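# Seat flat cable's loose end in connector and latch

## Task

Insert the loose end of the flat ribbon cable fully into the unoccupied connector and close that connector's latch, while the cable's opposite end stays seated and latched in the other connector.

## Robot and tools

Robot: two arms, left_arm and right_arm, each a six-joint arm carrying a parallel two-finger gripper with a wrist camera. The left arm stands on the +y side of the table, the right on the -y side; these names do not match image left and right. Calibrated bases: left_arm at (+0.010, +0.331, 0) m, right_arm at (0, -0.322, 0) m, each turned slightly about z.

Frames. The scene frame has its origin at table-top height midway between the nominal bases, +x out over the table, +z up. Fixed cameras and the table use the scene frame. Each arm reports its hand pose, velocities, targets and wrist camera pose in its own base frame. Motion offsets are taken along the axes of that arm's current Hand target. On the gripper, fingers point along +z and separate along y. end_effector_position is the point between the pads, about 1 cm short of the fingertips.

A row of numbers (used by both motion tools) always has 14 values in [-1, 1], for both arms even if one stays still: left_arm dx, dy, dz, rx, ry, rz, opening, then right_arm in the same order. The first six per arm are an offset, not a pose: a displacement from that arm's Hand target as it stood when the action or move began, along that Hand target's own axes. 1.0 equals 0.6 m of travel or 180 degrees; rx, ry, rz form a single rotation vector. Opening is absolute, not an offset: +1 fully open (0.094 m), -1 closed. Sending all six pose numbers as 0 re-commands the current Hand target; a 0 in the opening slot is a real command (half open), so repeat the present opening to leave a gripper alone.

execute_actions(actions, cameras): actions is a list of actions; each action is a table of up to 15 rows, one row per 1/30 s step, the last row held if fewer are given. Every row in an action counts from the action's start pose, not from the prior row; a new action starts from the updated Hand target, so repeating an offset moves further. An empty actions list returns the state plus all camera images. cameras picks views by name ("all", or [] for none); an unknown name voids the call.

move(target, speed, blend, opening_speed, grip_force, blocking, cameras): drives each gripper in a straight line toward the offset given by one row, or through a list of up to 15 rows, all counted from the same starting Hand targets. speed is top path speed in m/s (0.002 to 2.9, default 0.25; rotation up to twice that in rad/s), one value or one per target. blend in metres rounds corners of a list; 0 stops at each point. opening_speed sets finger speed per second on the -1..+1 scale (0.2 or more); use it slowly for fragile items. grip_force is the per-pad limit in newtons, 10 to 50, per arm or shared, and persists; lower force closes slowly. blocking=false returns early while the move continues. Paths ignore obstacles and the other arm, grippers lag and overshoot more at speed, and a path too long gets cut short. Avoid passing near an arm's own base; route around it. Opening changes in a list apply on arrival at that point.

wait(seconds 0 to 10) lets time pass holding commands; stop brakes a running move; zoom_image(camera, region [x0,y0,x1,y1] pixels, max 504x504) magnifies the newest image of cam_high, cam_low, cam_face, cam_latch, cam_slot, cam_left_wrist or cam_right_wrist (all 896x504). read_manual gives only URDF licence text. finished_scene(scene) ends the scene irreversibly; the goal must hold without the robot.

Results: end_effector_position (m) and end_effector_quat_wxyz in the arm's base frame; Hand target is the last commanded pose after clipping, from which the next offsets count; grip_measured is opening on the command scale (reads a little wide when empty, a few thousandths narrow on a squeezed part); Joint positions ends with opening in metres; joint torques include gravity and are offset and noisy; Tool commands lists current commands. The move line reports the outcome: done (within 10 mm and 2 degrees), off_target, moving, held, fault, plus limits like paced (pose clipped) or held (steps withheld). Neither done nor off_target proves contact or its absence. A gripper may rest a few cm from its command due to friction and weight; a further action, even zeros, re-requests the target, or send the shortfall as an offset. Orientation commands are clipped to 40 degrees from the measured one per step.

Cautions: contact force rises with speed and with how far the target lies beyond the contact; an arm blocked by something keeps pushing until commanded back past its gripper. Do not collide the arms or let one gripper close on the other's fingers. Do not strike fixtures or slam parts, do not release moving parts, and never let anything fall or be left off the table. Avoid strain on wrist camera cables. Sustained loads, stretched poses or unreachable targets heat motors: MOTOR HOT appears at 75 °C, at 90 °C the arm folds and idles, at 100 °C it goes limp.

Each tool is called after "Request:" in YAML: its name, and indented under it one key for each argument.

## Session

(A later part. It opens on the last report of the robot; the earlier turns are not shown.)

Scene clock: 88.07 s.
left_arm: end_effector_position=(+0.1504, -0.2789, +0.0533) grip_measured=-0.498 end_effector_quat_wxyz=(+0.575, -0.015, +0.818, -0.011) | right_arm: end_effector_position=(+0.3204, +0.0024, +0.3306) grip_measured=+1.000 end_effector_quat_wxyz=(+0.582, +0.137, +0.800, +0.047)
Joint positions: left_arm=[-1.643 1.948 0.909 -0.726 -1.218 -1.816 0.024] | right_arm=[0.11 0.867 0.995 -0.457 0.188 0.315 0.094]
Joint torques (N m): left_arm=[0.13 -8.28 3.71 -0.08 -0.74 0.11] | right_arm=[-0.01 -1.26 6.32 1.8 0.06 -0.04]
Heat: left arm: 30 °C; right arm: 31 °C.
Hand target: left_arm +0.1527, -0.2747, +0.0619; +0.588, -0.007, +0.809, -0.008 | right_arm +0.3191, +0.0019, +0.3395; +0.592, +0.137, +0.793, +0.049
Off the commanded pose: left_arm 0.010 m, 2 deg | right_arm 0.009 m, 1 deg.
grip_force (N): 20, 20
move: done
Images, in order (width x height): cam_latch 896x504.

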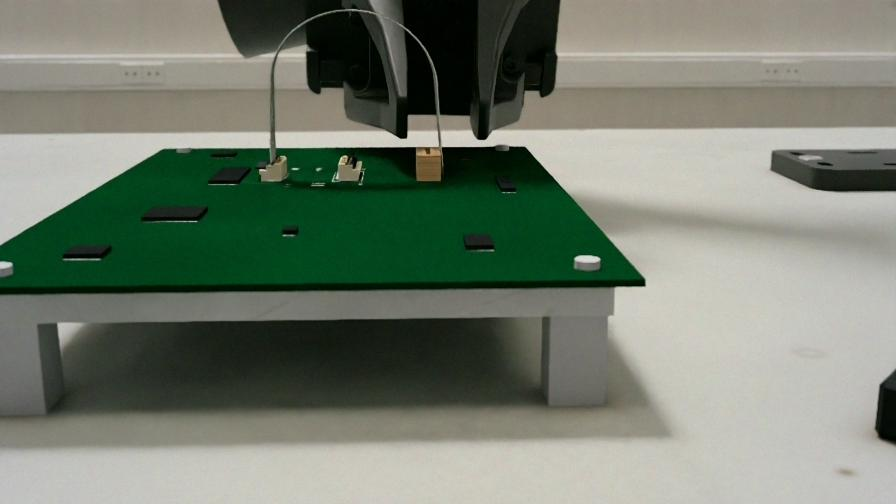

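Request:
move:
  target: [-0.0135,0,0.0247,0,0,0,-0.5,0,0,0,0,0,0,1]
  speed: 0.06
  cameras: ["cam_latch","cam_face","cam_slot"]

Scene clock: 90.83 s.
left_arm: end_effector_position=(+0.1662, -0.2760, +0.0529) grip_measured=-0.498 end_effector_quat_wxyz=(+0.575, -0.001, +0.818, +0.003) | right_arm: end_effector_position=(+0.3204, +0.0024, +0.3306) grip_measured=+1.000 end_effector_quat_wxyz=(+0.582, +0.137, +0.800, +0.047)
Joint positions: left_arm=[-1.587 1.911 0.858 -0.578 -1.223 -1.632 0.024] | right_arm=[0.11 0.867 0.995 -0.457 0.188 0.315 0.094]
Joint torques (N m): left_arm=[0.44 -9.48 3.86 0.32 -0.81 0.06] | right_arm=[-0.01 -1.28 6.31 1.8 0.05 -0.03]
Heat: left arm: 30 °C; right arm: 31 °C.
Hand target: left_arm +0.1693, -0.2745, +0.0651; +0.588, -0.006, +0.809, -0.008 | right_arm +0.3191, +0.0019, +0.3395; +0.592, +0.137, +0.793, +0.049
Off the commanded pose: left_arm 0.013 m, 2 deg | right_arm 0.009 m, 1 deg.
grip_force (N): 20, 20
move: off_target (left_arm)
Images, in order (width x height): cam_face 896x504, cam_latch 896x504, cam_slot 896x504.

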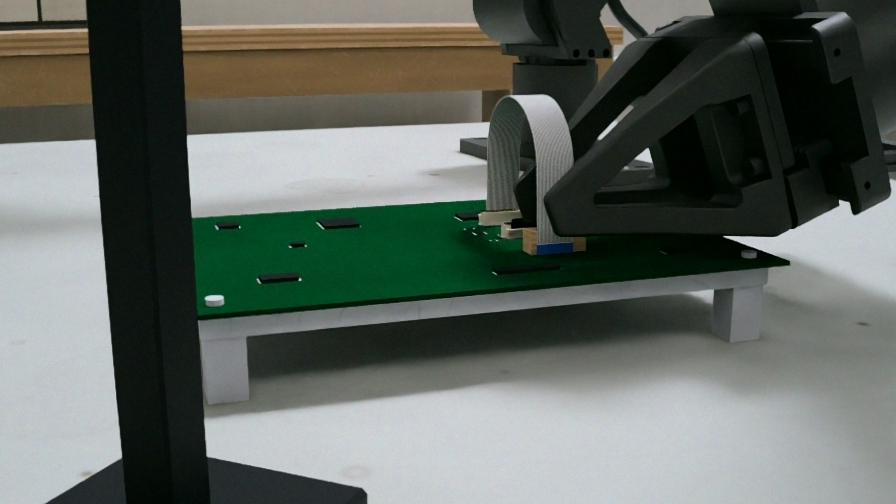

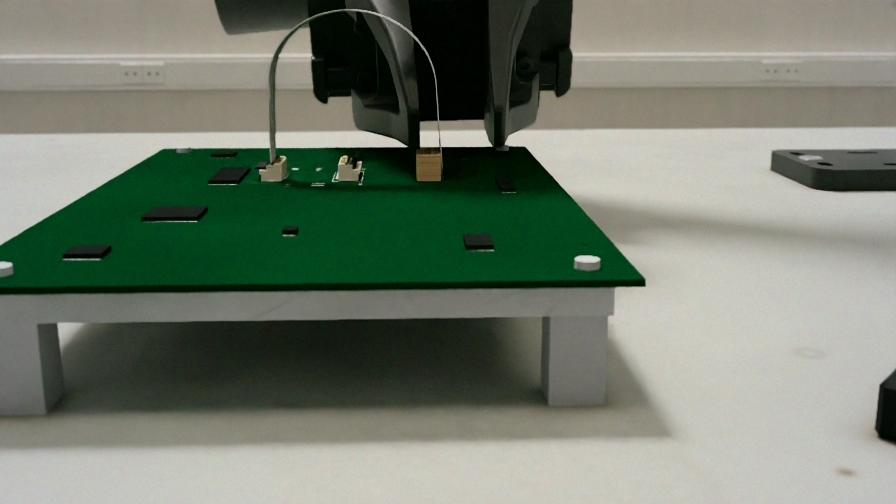

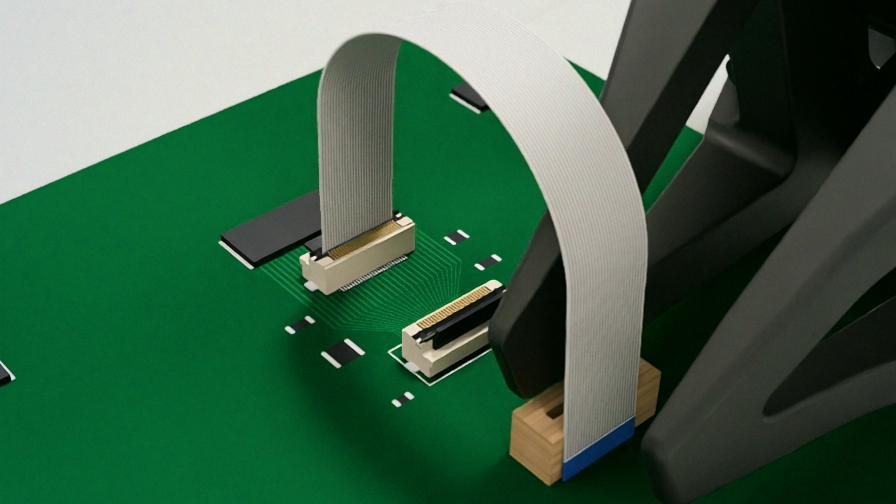

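Request:
move:
  target: [-0.0093,-0.009,-0.0033,0.0018,0,-0.0052,-0.5,0,0,0,0,0,0,1]
  speed: 0.06
  cameras: ["cam_latch","cam_face"]

Scene clock: 93.90 s.
left_arm: end_effector_position=(+0.1662, -0.2769, +0.0560) grip_measured=-0.498 end_effector_quat_wxyz=(+0.574, -0.003, +0.819, -0.001) | right_arm: end_effector_position=(+0.3204, +0.0024, +0.3306) grip_measured=+1.000 end_effector_quat_wxyz=(+0.582, +0.137, +0.800, +0.047)
Joint positions: left_arm=[-1.587 1.899 0.858 -0.577 -1.223 -1.627 0.024] | right_arm=[0.11 0.867 0.995 -0.457 0.188 0.315 0.094]
Joint torques (N m): left_arm=[0.35 -9.09 5.57 0.27 -0.81 0.12] | right_arm=[-0.01 -1.26 6.34 1.8 0.06 -0.04]
Heat: left arm: 30 °C; right arm: 32 °C.
Hand target: left_arm +0.1691, -0.2799, +0.0711; +0.588, -0.011, +0.809, -0.015 | right_arm +0.3191, +0.0019, +0.3395; +0.592, +0.137, +0.793, +0.049
Off the commanded pose: left_arm 0.016 m, 3 deg | right_arm 0.009 m, 1 deg.
grip_force (N): 20, 20
move: off_target (left_arm)
Images, in order (width x height): cam_face 896x504, cam_latch 896x504.

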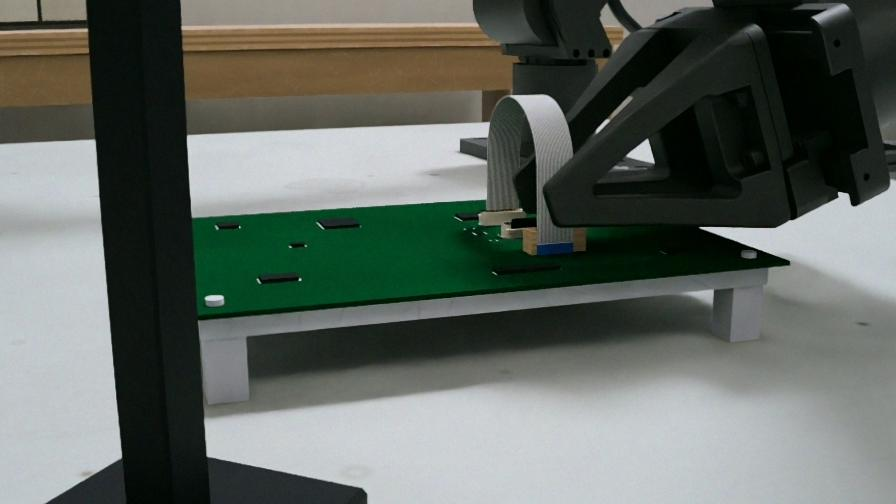

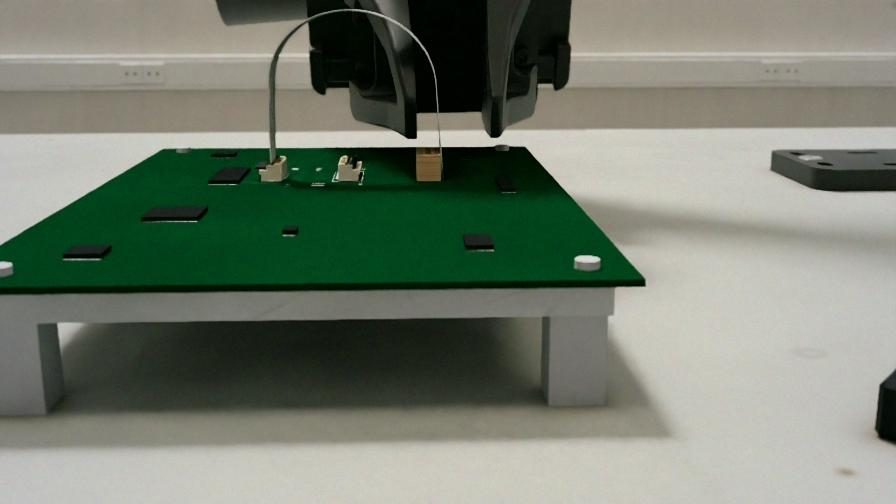

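Request:
move:
  target: [0,0,0,0,0,0,-1,0,0,0,0,0,0,1]
  grip_force: 20
  cameras: ["cam_latch","cam_face","cam_slot"]

Scene clock: 97.30 s.
left_arm: end_effector_position=(+0.1661, -0.2770, +0.0560) grip_measured=-0.988 end_effector_quat_wxyz=(+0.574, -0.002, +0.819, -0.001) | right_arm: end_effector_position=(+0.3204, +0.0024, +0.3306) grip_measured=+1.000 end_effector_quat_wxyz=(+0.582, +0.137, +0.800, +0.047)
Joint positions: left_arm=[-1.587 1.899 0.858 -0.577 -1.223 -1.626 0.001] | right_arm=[0.11 0.867 0.995 -0.457 0.188 0.315 0.094]
Joint torques (N m): left_arm=[0.4 -9.24 5.55 0.27 -0.84 0.08] | right_arm=[-0.01 -1.26 6.32 1.79 0.06 -0.03]
Heat: left arm: 31 °C; right arm: 32 °C.
Hand target: left_arm +0.1692, -0.2798, +0.0711; +0.588, -0.012, +0.809, -0.015 | right_arm +0.3191, +0.0019, +0.3395; +0.592, +0.137, +0.793, +0.049
Off the commanded pose: left_arm 0.016 m, 3 deg | right_arm 0.009 m, 1 deg.
grip_force (N): 20, 20
move: off_target (left_arm)
Images, in order (width x height): cam_face 896x504, cam_latch 896x504, cam_slot 896x504.

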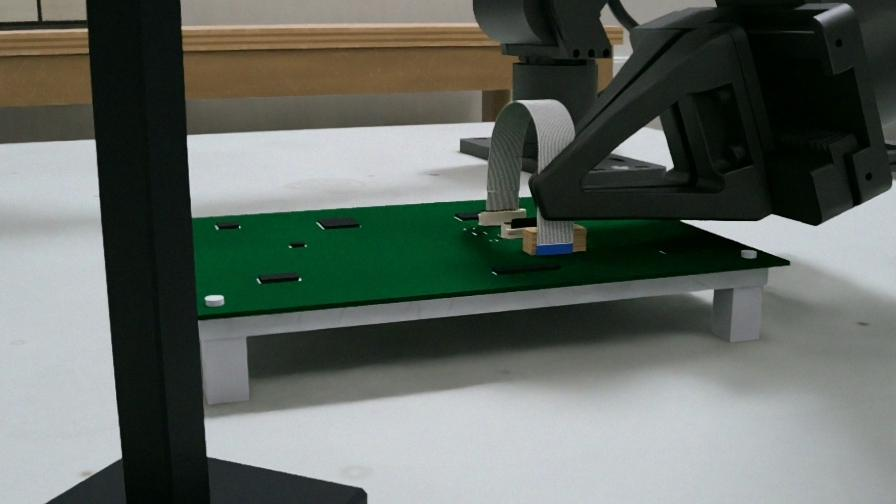

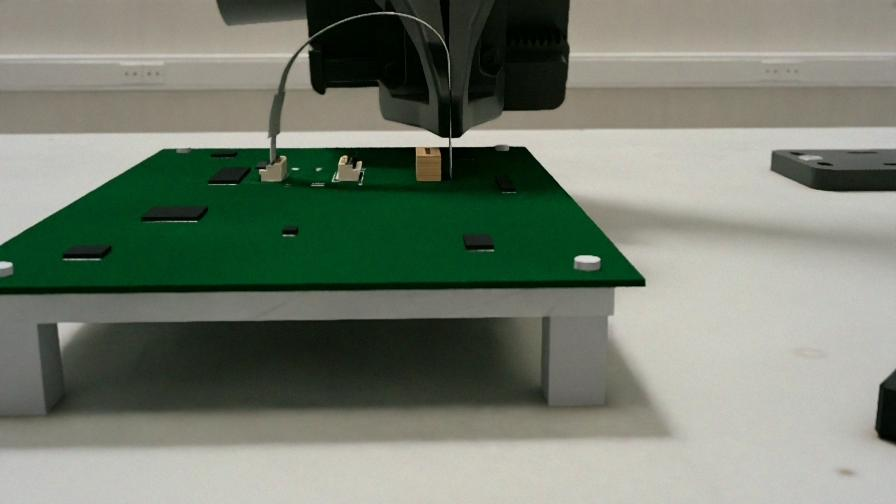

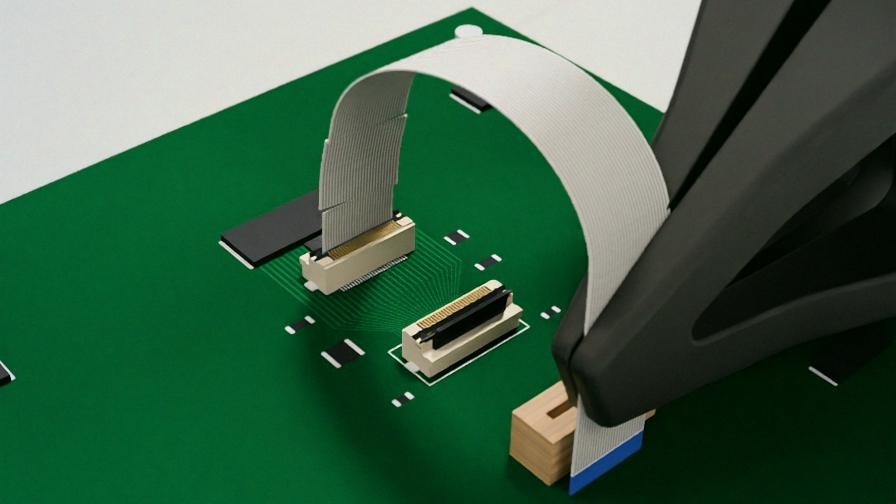

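Request:
move:
  target: [-0.0254,0.006,-0.0082,0,0,0,-1,0,0,0,0,0,0,1]
  speed: 0.06
  cameras: ["cam_latch","cam_face","cam_slot"]

Scene clock: 100.07 s.
left_arm: end_effector_position=(+0.1661, -0.2751, +0.0714) grip_measured=-0.988 end_effector_quat_wxyz=(+0.574, -0.006, +0.819, -0.008) | right_arm: end_effector_position=(+0.3204, +0.0024, +0.3306) grip_measured=+1.000 end_effector_quat_wxyz=(+0.582, +0.137, +0.800, +0.047)
Joint positions: left_arm=[-1.587 1.839 0.858 -0.617 -1.223 -1.621 0.001] | right_arm=[0.11 0.867 0.995 -0.457 0.188 0.315 0.094]
Joint torques (N m): left_arm=[0.53 -8.81 6.28 0.11 -0.77 0.06] | right_arm=[-0.01 -1.26 6.32 1.8 0.06 -0.04]
Heat: left arm: 31 °C; right arm: 32 °C.
Hand target: left_arm +0.1692, -0.2756, +0.0869; +0.588, -0.011, +0.809, -0.015 | right_arm +0.3191, +0.0019, +0.3395; +0.592, +0.137, +0.793, +0.049
Off the commanded pose: left_arm 0.016 m, 2 deg | right_arm 0.009 m, 1 deg.
grip_force (N): 20, 20
move: off_target (left_arm)
Images, in order (width x height): cam_face 896x504, cam_latch 896x504, cam_slot 896x504.

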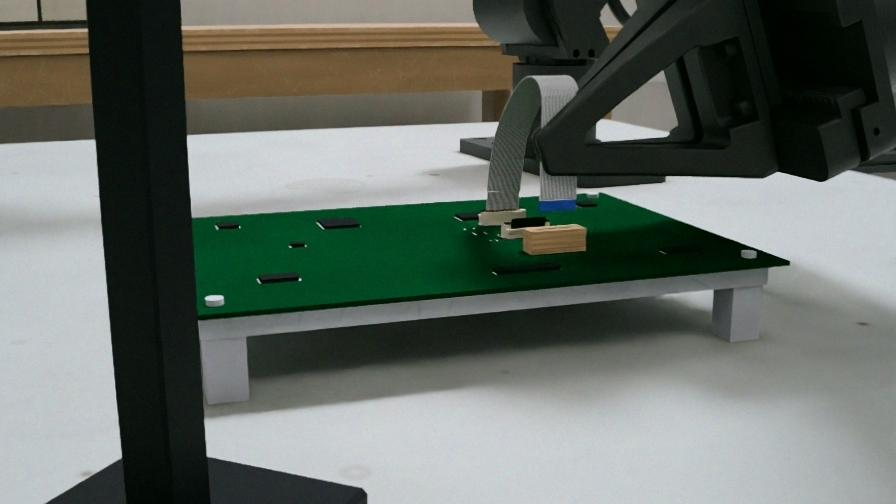

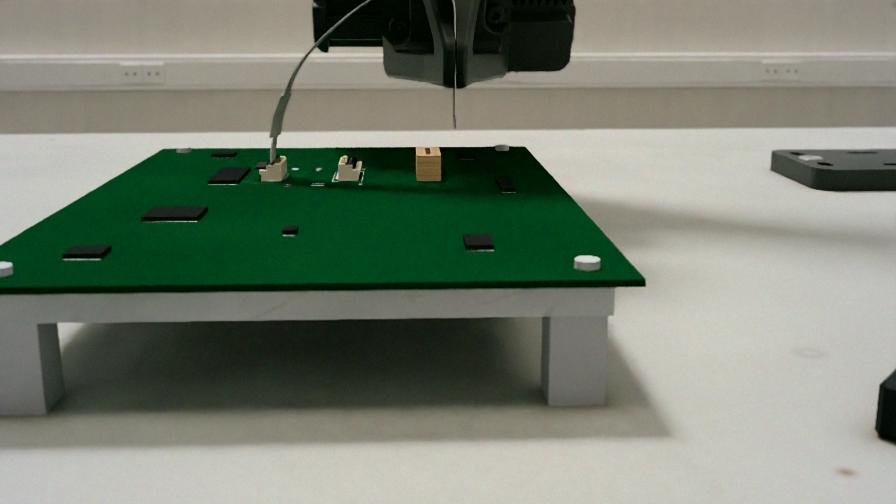

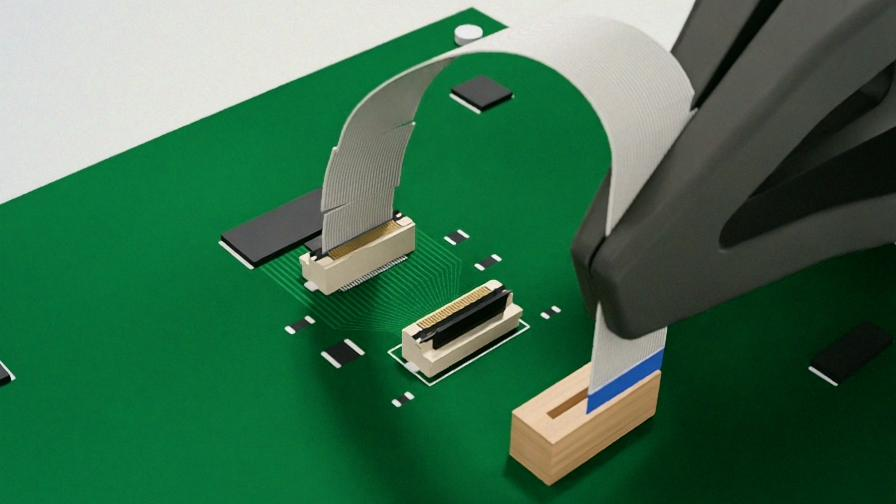

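Request:
move:
  target: [0,-0.0467,0,0,0,0,-1,0,0,0,0,0,0,1]
  speed: 0.06
  cameras: ["cam_latch","cam_face","cam_slot"]

Scene clock: 105.33 s.
left_arm: end_effector_position=(+0.1658, -0.2991, +0.0825) grip_measured=-0.988 end_effector_quat_wxyz=(+0.574, -0.013, +0.819, -0.021) | right_arm: end_effector_position=(+0.3204, +0.0024, +0.3306) grip_measured=+1.000 end_effector_quat_wxyz=(+0.582, +0.137, +0.800, +0.047)
Joint positions: left_arm=[-1.587 1.867 0.956 -0.644 -1.223 -1.608 0.001] | right_arm=[0.11 0.867 0.995 -0.457 0.188 0.315 0.094]
Joint torques (N m): left_arm=[0.53 -5.59 8.68 0.23 -0.75 -0.01] | right_arm=[-0.02 -1.28 6.32 1.8 0.06 -0.04]
Heat: left arm: 31 °C; right arm: 32 °C.
Hand target: left_arm +0.1692, -0.3036, +0.0880; +0.588, -0.011, +0.809, -0.015 | right_arm +0.3191, +0.0019, +0.3395; +0.592, +0.137, +0.793, +0.049
Off the commanded pose: left_arm 0.008 m, 2 deg | right_arm 0.009 m, 1 deg.
grip_force (N): 20, 20
move: done
Images, in order (width x height): cam_face 896x504, cam_latch 896x504, cam_slot 896x504.

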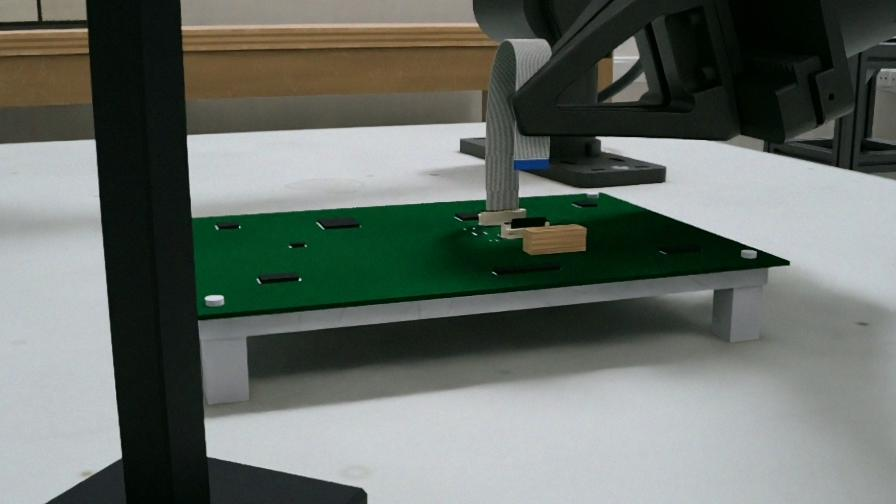

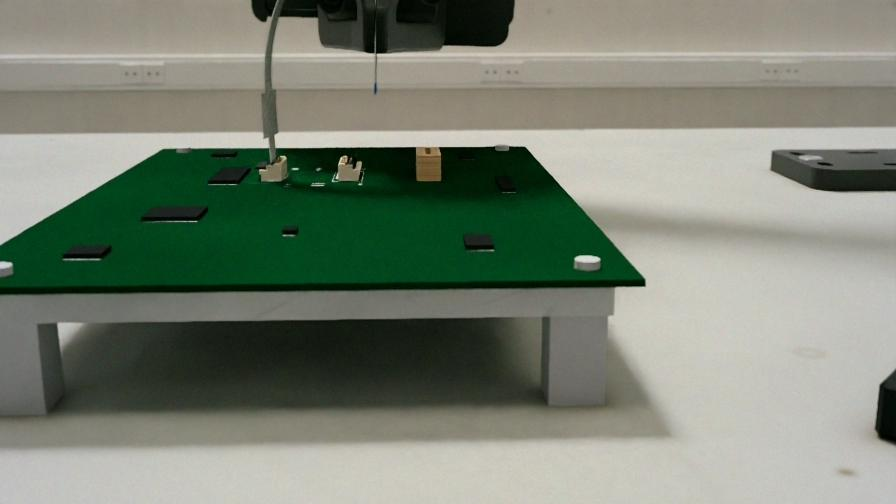

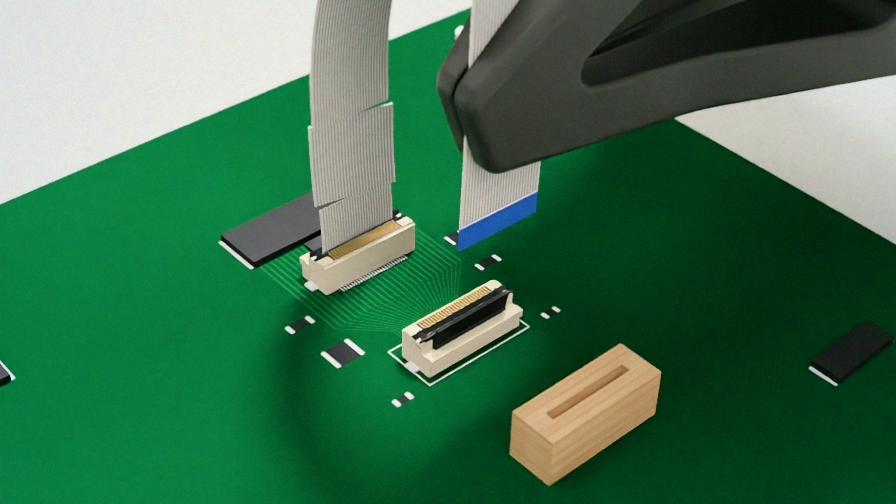

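Request:
zoom_image:
  camera: "cam_face"
  region: [470, 140, 600, 260]

Request:
zoom_image:
  camera: "cam_latch"
  region: [310, 80, 450, 200]

Scaled by 3.877 from the camera's 896x504 image, which has a finer 1280x720 frame.

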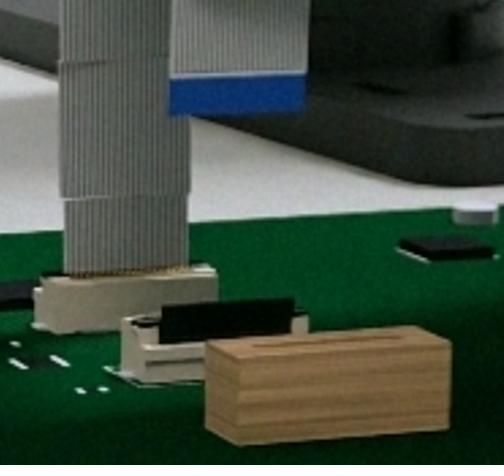

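Scaled by 3.600 from the camera's 896x504 image, which has a finer 1280x720 frame.

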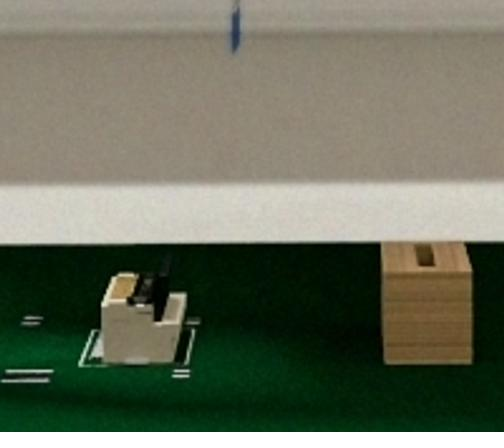

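Request:
move:
  target: [0.019,-0.015,0.0061,0,0,0,-1,0,0,0,0,0,0,1]
  speed: 0.05
  cameras: ["cam_latch","cam_face","cam_slot"]

Request:
zoom_image:
  camera: "cam_latch"
  region: [310, 80, 450, 200]

Request:
zoom_image:
  camera: "cam_face"
  region: [470, 140, 600, 260]

Request:
zoom_image:
  camera: "cam_slot"
  region: [380, 160, 600, 390]

Scene clock: 111.37 s.
left_arm: end_effector_position=(+0.1657, -0.3052, +0.0714) grip_measured=-0.988 end_effector_quat_wxyz=(+0.574, -0.004, +0.819, -0.009) | right_arm: end_effector_position=(+0.3204, +0.0024, +0.3306) grip_measured=+1.000 end_effector_quat_wxyz=(+0.582, +0.137, +0.800, +0.047)
Joint positions: left_arm=[-1.587 1.928 0.985 -0.643 -1.223 -1.607 0.001] | right_arm=[0.11 0.867 0.995 -0.457 0.188 0.315 0.094]
Joint torques (N m): left_arm=[0.58 -5.87 8.49 0.33 -0.79 -0.04] | right_arm=[-0.01 -1.28 6.34 1.8 0.06 -0.04]
Heat: left arm: 31 °C; right arm: 32 °C.
Hand target: left_arm +0.1692, -0.3130, +0.0763; +0.588, -0.011, +0.809, -0.015 | right_arm +0.3191, +0.0019, +0.3395; +0.592, +0.137, +0.793, +0.049
Off the commanded pose: left_arm 0.010 m, 2 deg | right_arm 0.009 m, 1 deg.
grip_force (N): 20, 20
move: done
Images, in order (width x height): cam_face 896x504, cam_latch 896x504, cam_slot 896x504.

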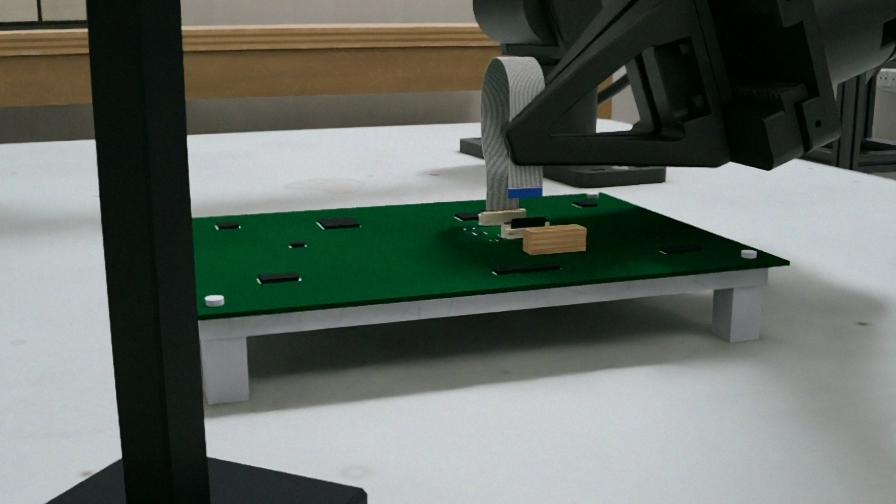

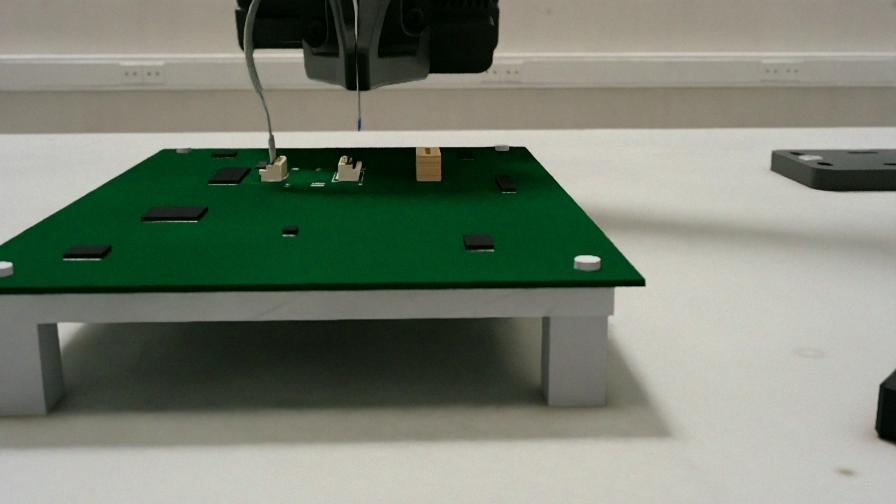

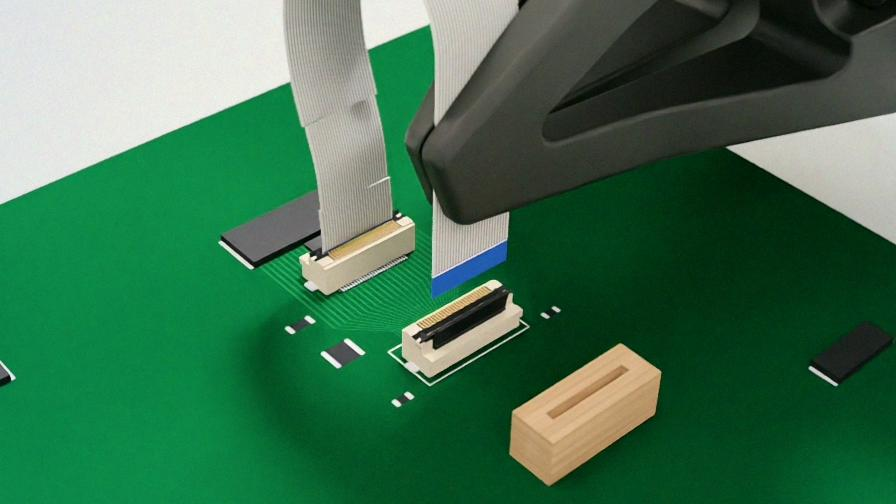

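Scaled by 3.600 from the camera's 896x504 image, which has a finer 1280x720 frame.

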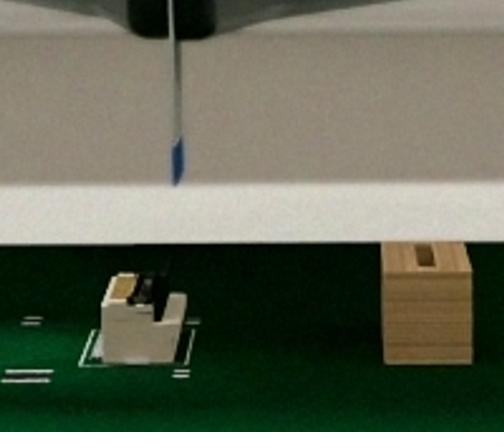

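Scaled by 3.877 from the camera's 896x504 image, which has a finer 1280x720 frame.

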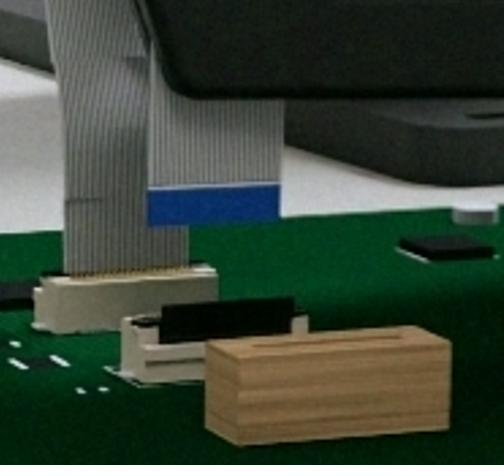

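Scaled by 2.191 from the camera's 896x504 image, which has a finer 1280x720 frame.

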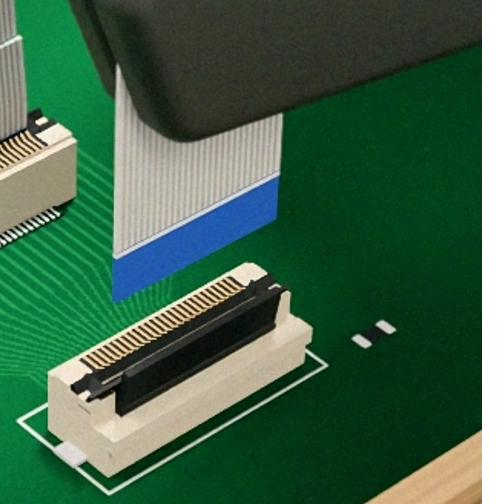

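Request:
move:
  target: [0.0115,-0.0033,-0.0033,0.0051,0,-0.0159,-1,0,0,0,0,0,0,1]
  speed: 0.05
  cameras: ["cam_latch","cam_face","cam_slot"]

Request:
zoom_image:
  camera: "cam_latch"
  region: [310, 80, 450, 200]

Request:
zoom_image:
  camera: "cam_face"
  region: [470, 140, 600, 260]

Request:
zoom_image:
  camera: "cam_slot"
  region: [380, 230, 540, 390]

Scene clock: 116.77 s.
left_arm: end_effector_position=(+0.1644, -0.3106, +0.0684) grip_measured=-0.988 end_effector_quat_wxyz=(+0.573, -0.024, +0.818, -0.031) | right_arm: end_effector_position=(+0.3204, +0.0024, +0.3306) grip_measured=+1.000 end_effector_quat_wxyz=(+0.582, +0.137, +0.800, +0.047)
Joint positions: left_arm=[-1.591 1.938 0.985 -0.604 -1.223 -1.64 0.001] | right_arm=[0.11 0.867 0.995 -0.457 0.188 0.315 0.094]
Joint torques (N m): left_arm=[-0.36 -5.85 6.89 0.38 -0.8 -0.11] | right_arm=[-0.01 -1.26 6.31 1.79 0.06 -0.04]
Heat: left arm: 31 °C; right arm: 32 °C.
Hand target: left_arm +0.1652, -0.3153, +0.0704; +0.588, -0.027, +0.808, -0.036 | right_arm +0.3191, +0.0019, +0.3395; +0.592, +0.137, +0.793, +0.049
Off the commanded pose: left_arm 0.005 m, 2 deg | right_arm 0.009 m, 1 deg.
grip_force (N): 20, 20
move: done
Images, in order (width x height): cam_face 896x504, cam_latch 896x504, cam_slot 896x504.

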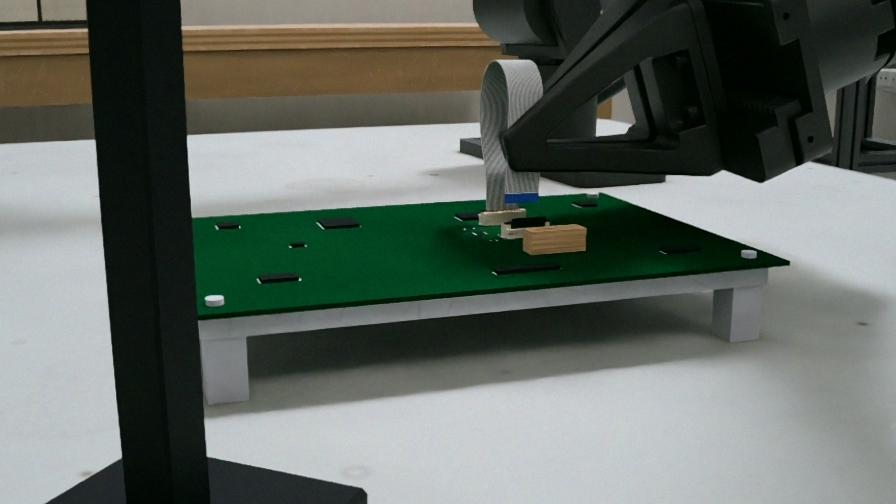

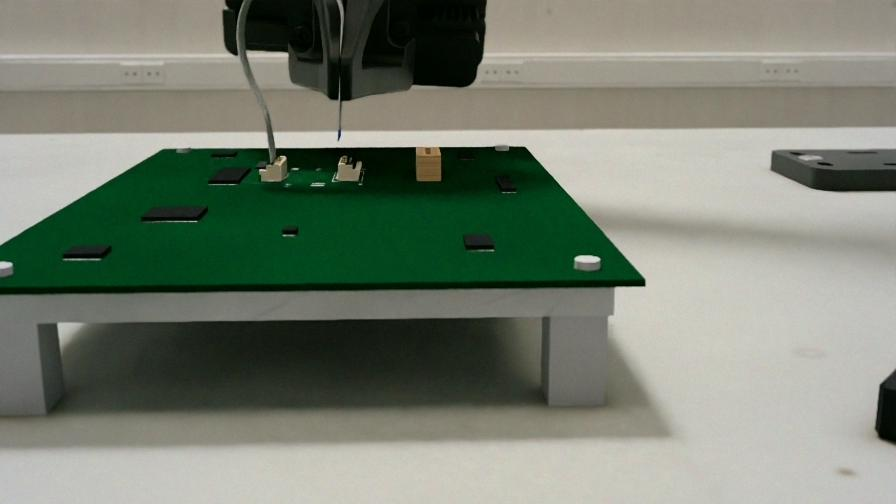

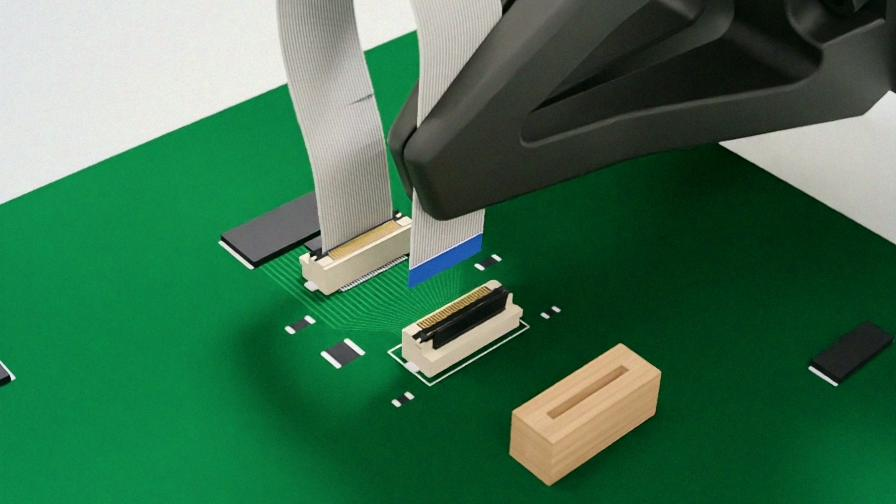

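Scaled by 3.600 from the camera's 896x504 image, which has a finer 1280x720 frame.

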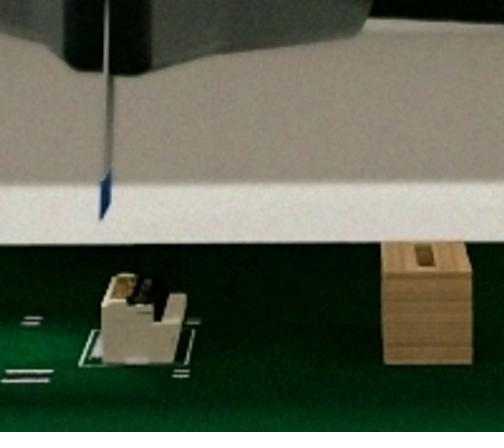

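Scaled by 3.877 from the camera's 896x504 image, which has a finer 1280x720 frame.

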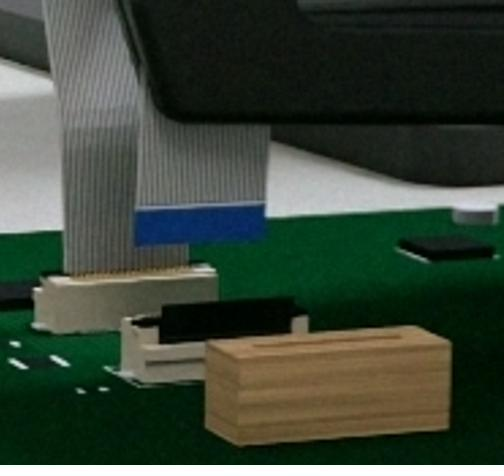

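Scaled by 3.150 from the camera's 896x504 image, which has a finer 1280x720 frame.

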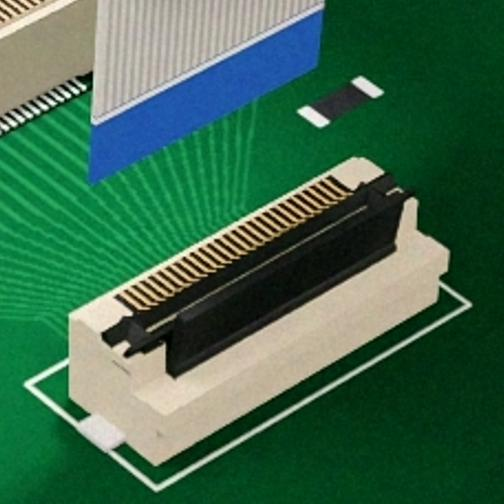

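Request:
move:
  target: [0.0085,0.005,0.0006,-0.0079,0.0083,-0.0025,-1,0,0,0,0,0,0,1]
  speed: 0.04
  cameras: ["cam_latch","cam_face","cam_slot"]

Request:
zoom_image:
  camera: "cam_latch"
  region: [310, 80, 450, 200]

Request:
zoom_image:
  camera: "cam_face"
  region: [470, 140, 600, 260]

Request:
zoom_image:
  camera: "cam_slot"
  region: [380, 230, 540, 390]

Scene clock: 121.60 s.
left_arm: end_effector_position=(+0.1633, -0.3074, +0.0624) grip_measured=-0.988 end_effector_quat_wxyz=(+0.566, -0.037, +0.823, -0.030) | right_arm: end_effector_position=(+0.3204, +0.0024, +0.3306) grip_measured=+1.000 end_effector_quat_wxyz=(+0.582, +0.137, +0.800, +0.047)
Joint positions: left_arm=[-1.591 1.955 0.995 -0.643 -1.204 -1.703 0.001] | right_arm=[0.11 0.867 0.995 -0.457 0.188 0.315 0.094]
Joint torques (N m): left_arm=[-0.13 -5.82 8.2 0.13 -0.71 -0.07] | right_arm=[0.01 -1.26 6.3 1.8 0.06 -0.04]
Heat: left arm: 31 °C; right arm: 32 °C.
Hand target: left_arm +0.1639, -0.3127, +0.0652; +0.576, -0.037, +0.816, -0.028 | right_arm +0.3191, +0.0019, +0.3395; +0.592, +0.137, +0.793, +0.049
Off the commanded pose: left_arm 0.006 m, 2 deg | right_arm 0.009 m, 1 deg.
grip_force (N): 20, 20
move: done
Images, in order (width x height): cam_face 896x504, cam_latch 896x504, cam_slot 896x504.

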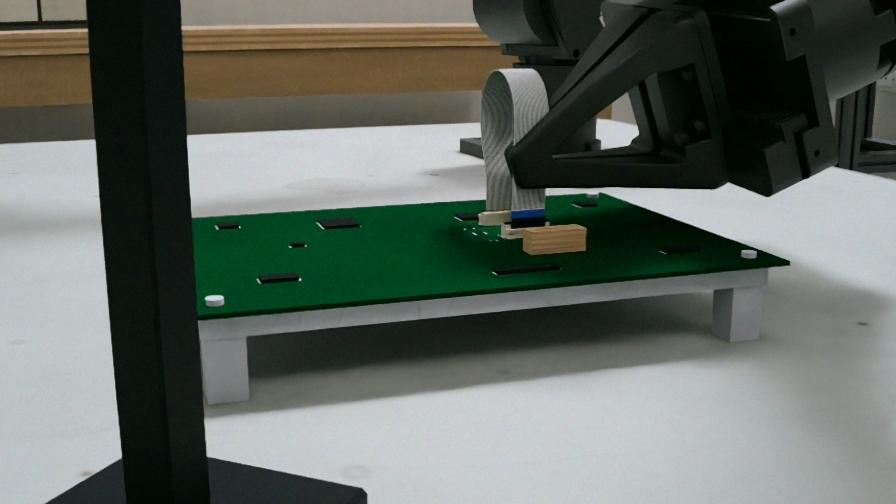

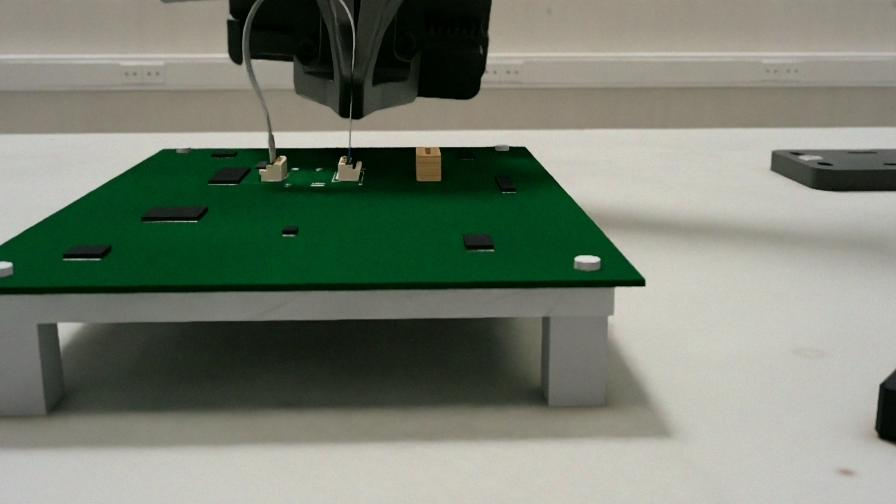

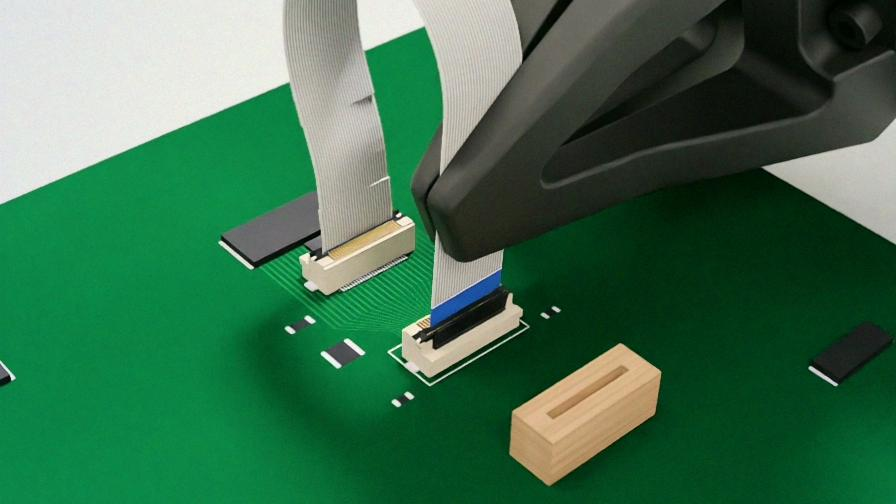

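Scaled by 3.600 from the camera's 896x504 image, which has a finer 1280x720 frame.

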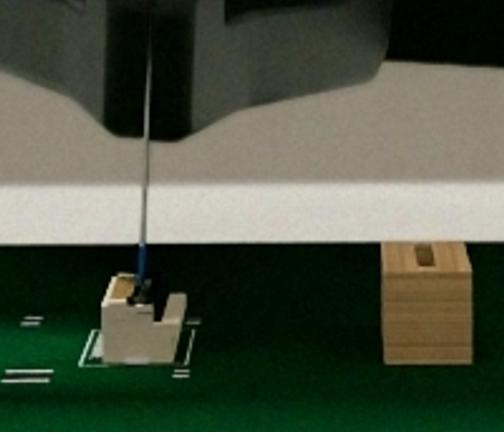

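Scaled by 3.877 from the camera's 896x504 image, which has a finer 1280x720 frame.

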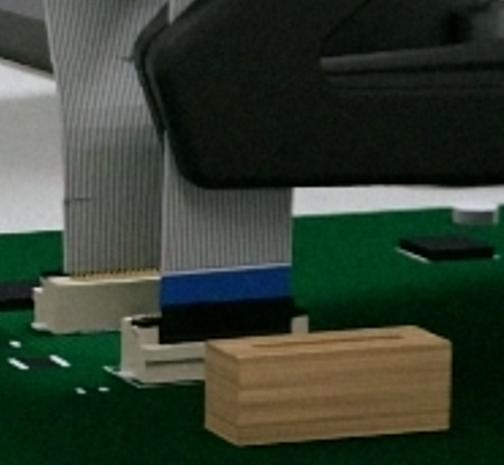

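Scaled by 3.150 from the camera's 896x504 image, which has a finer 1280x720 frame.

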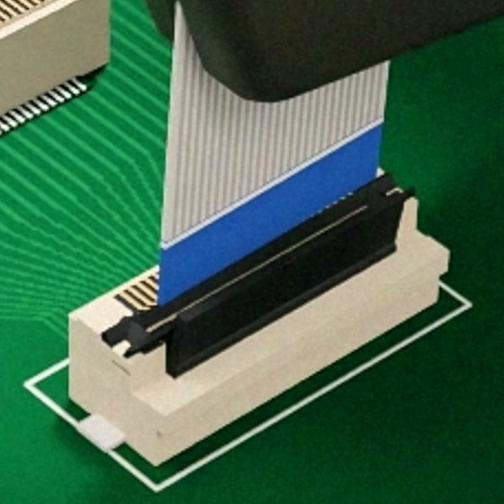

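Request:
zoom_image:
  camera: "cam_slot"
  region: [400, 290, 470, 360]

Request:
zoom_image:
  camera: "cam_slot"
  region: [460, 260, 530, 330]

Request:
zoom_image:
  camera: "cam_latch"
  region: [325, 120, 385, 190]

Scaled by 7.200 from the camera's 896x504 image, which has a finer 1280x720 frame.

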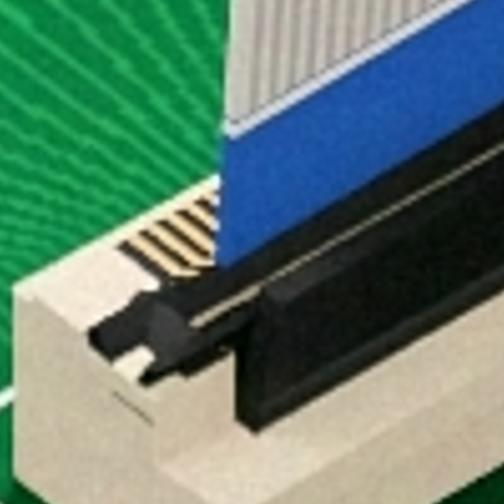

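Scaled by 7.200 from the camera's 896x504 image, which has a finer 1280x720 frame.

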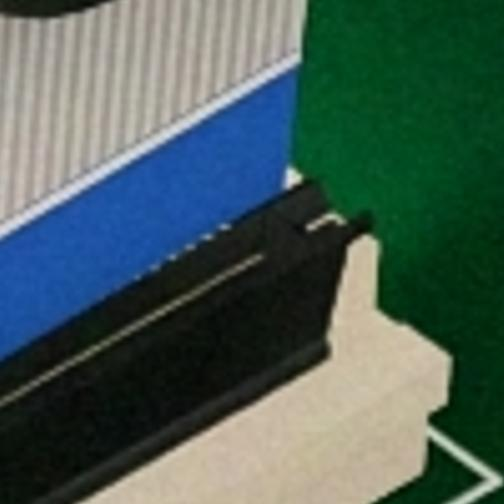

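Scaled by 7.200 from the camera's 896x504 image, which has a finer 1280x720 frame.

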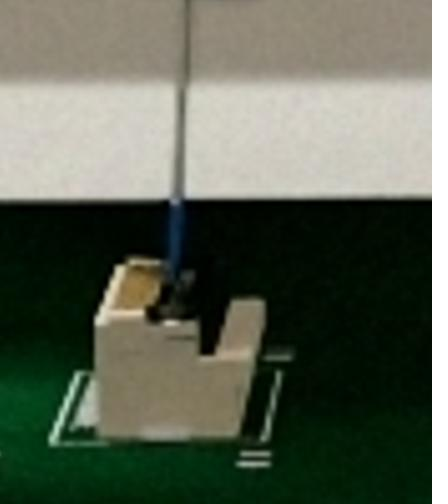

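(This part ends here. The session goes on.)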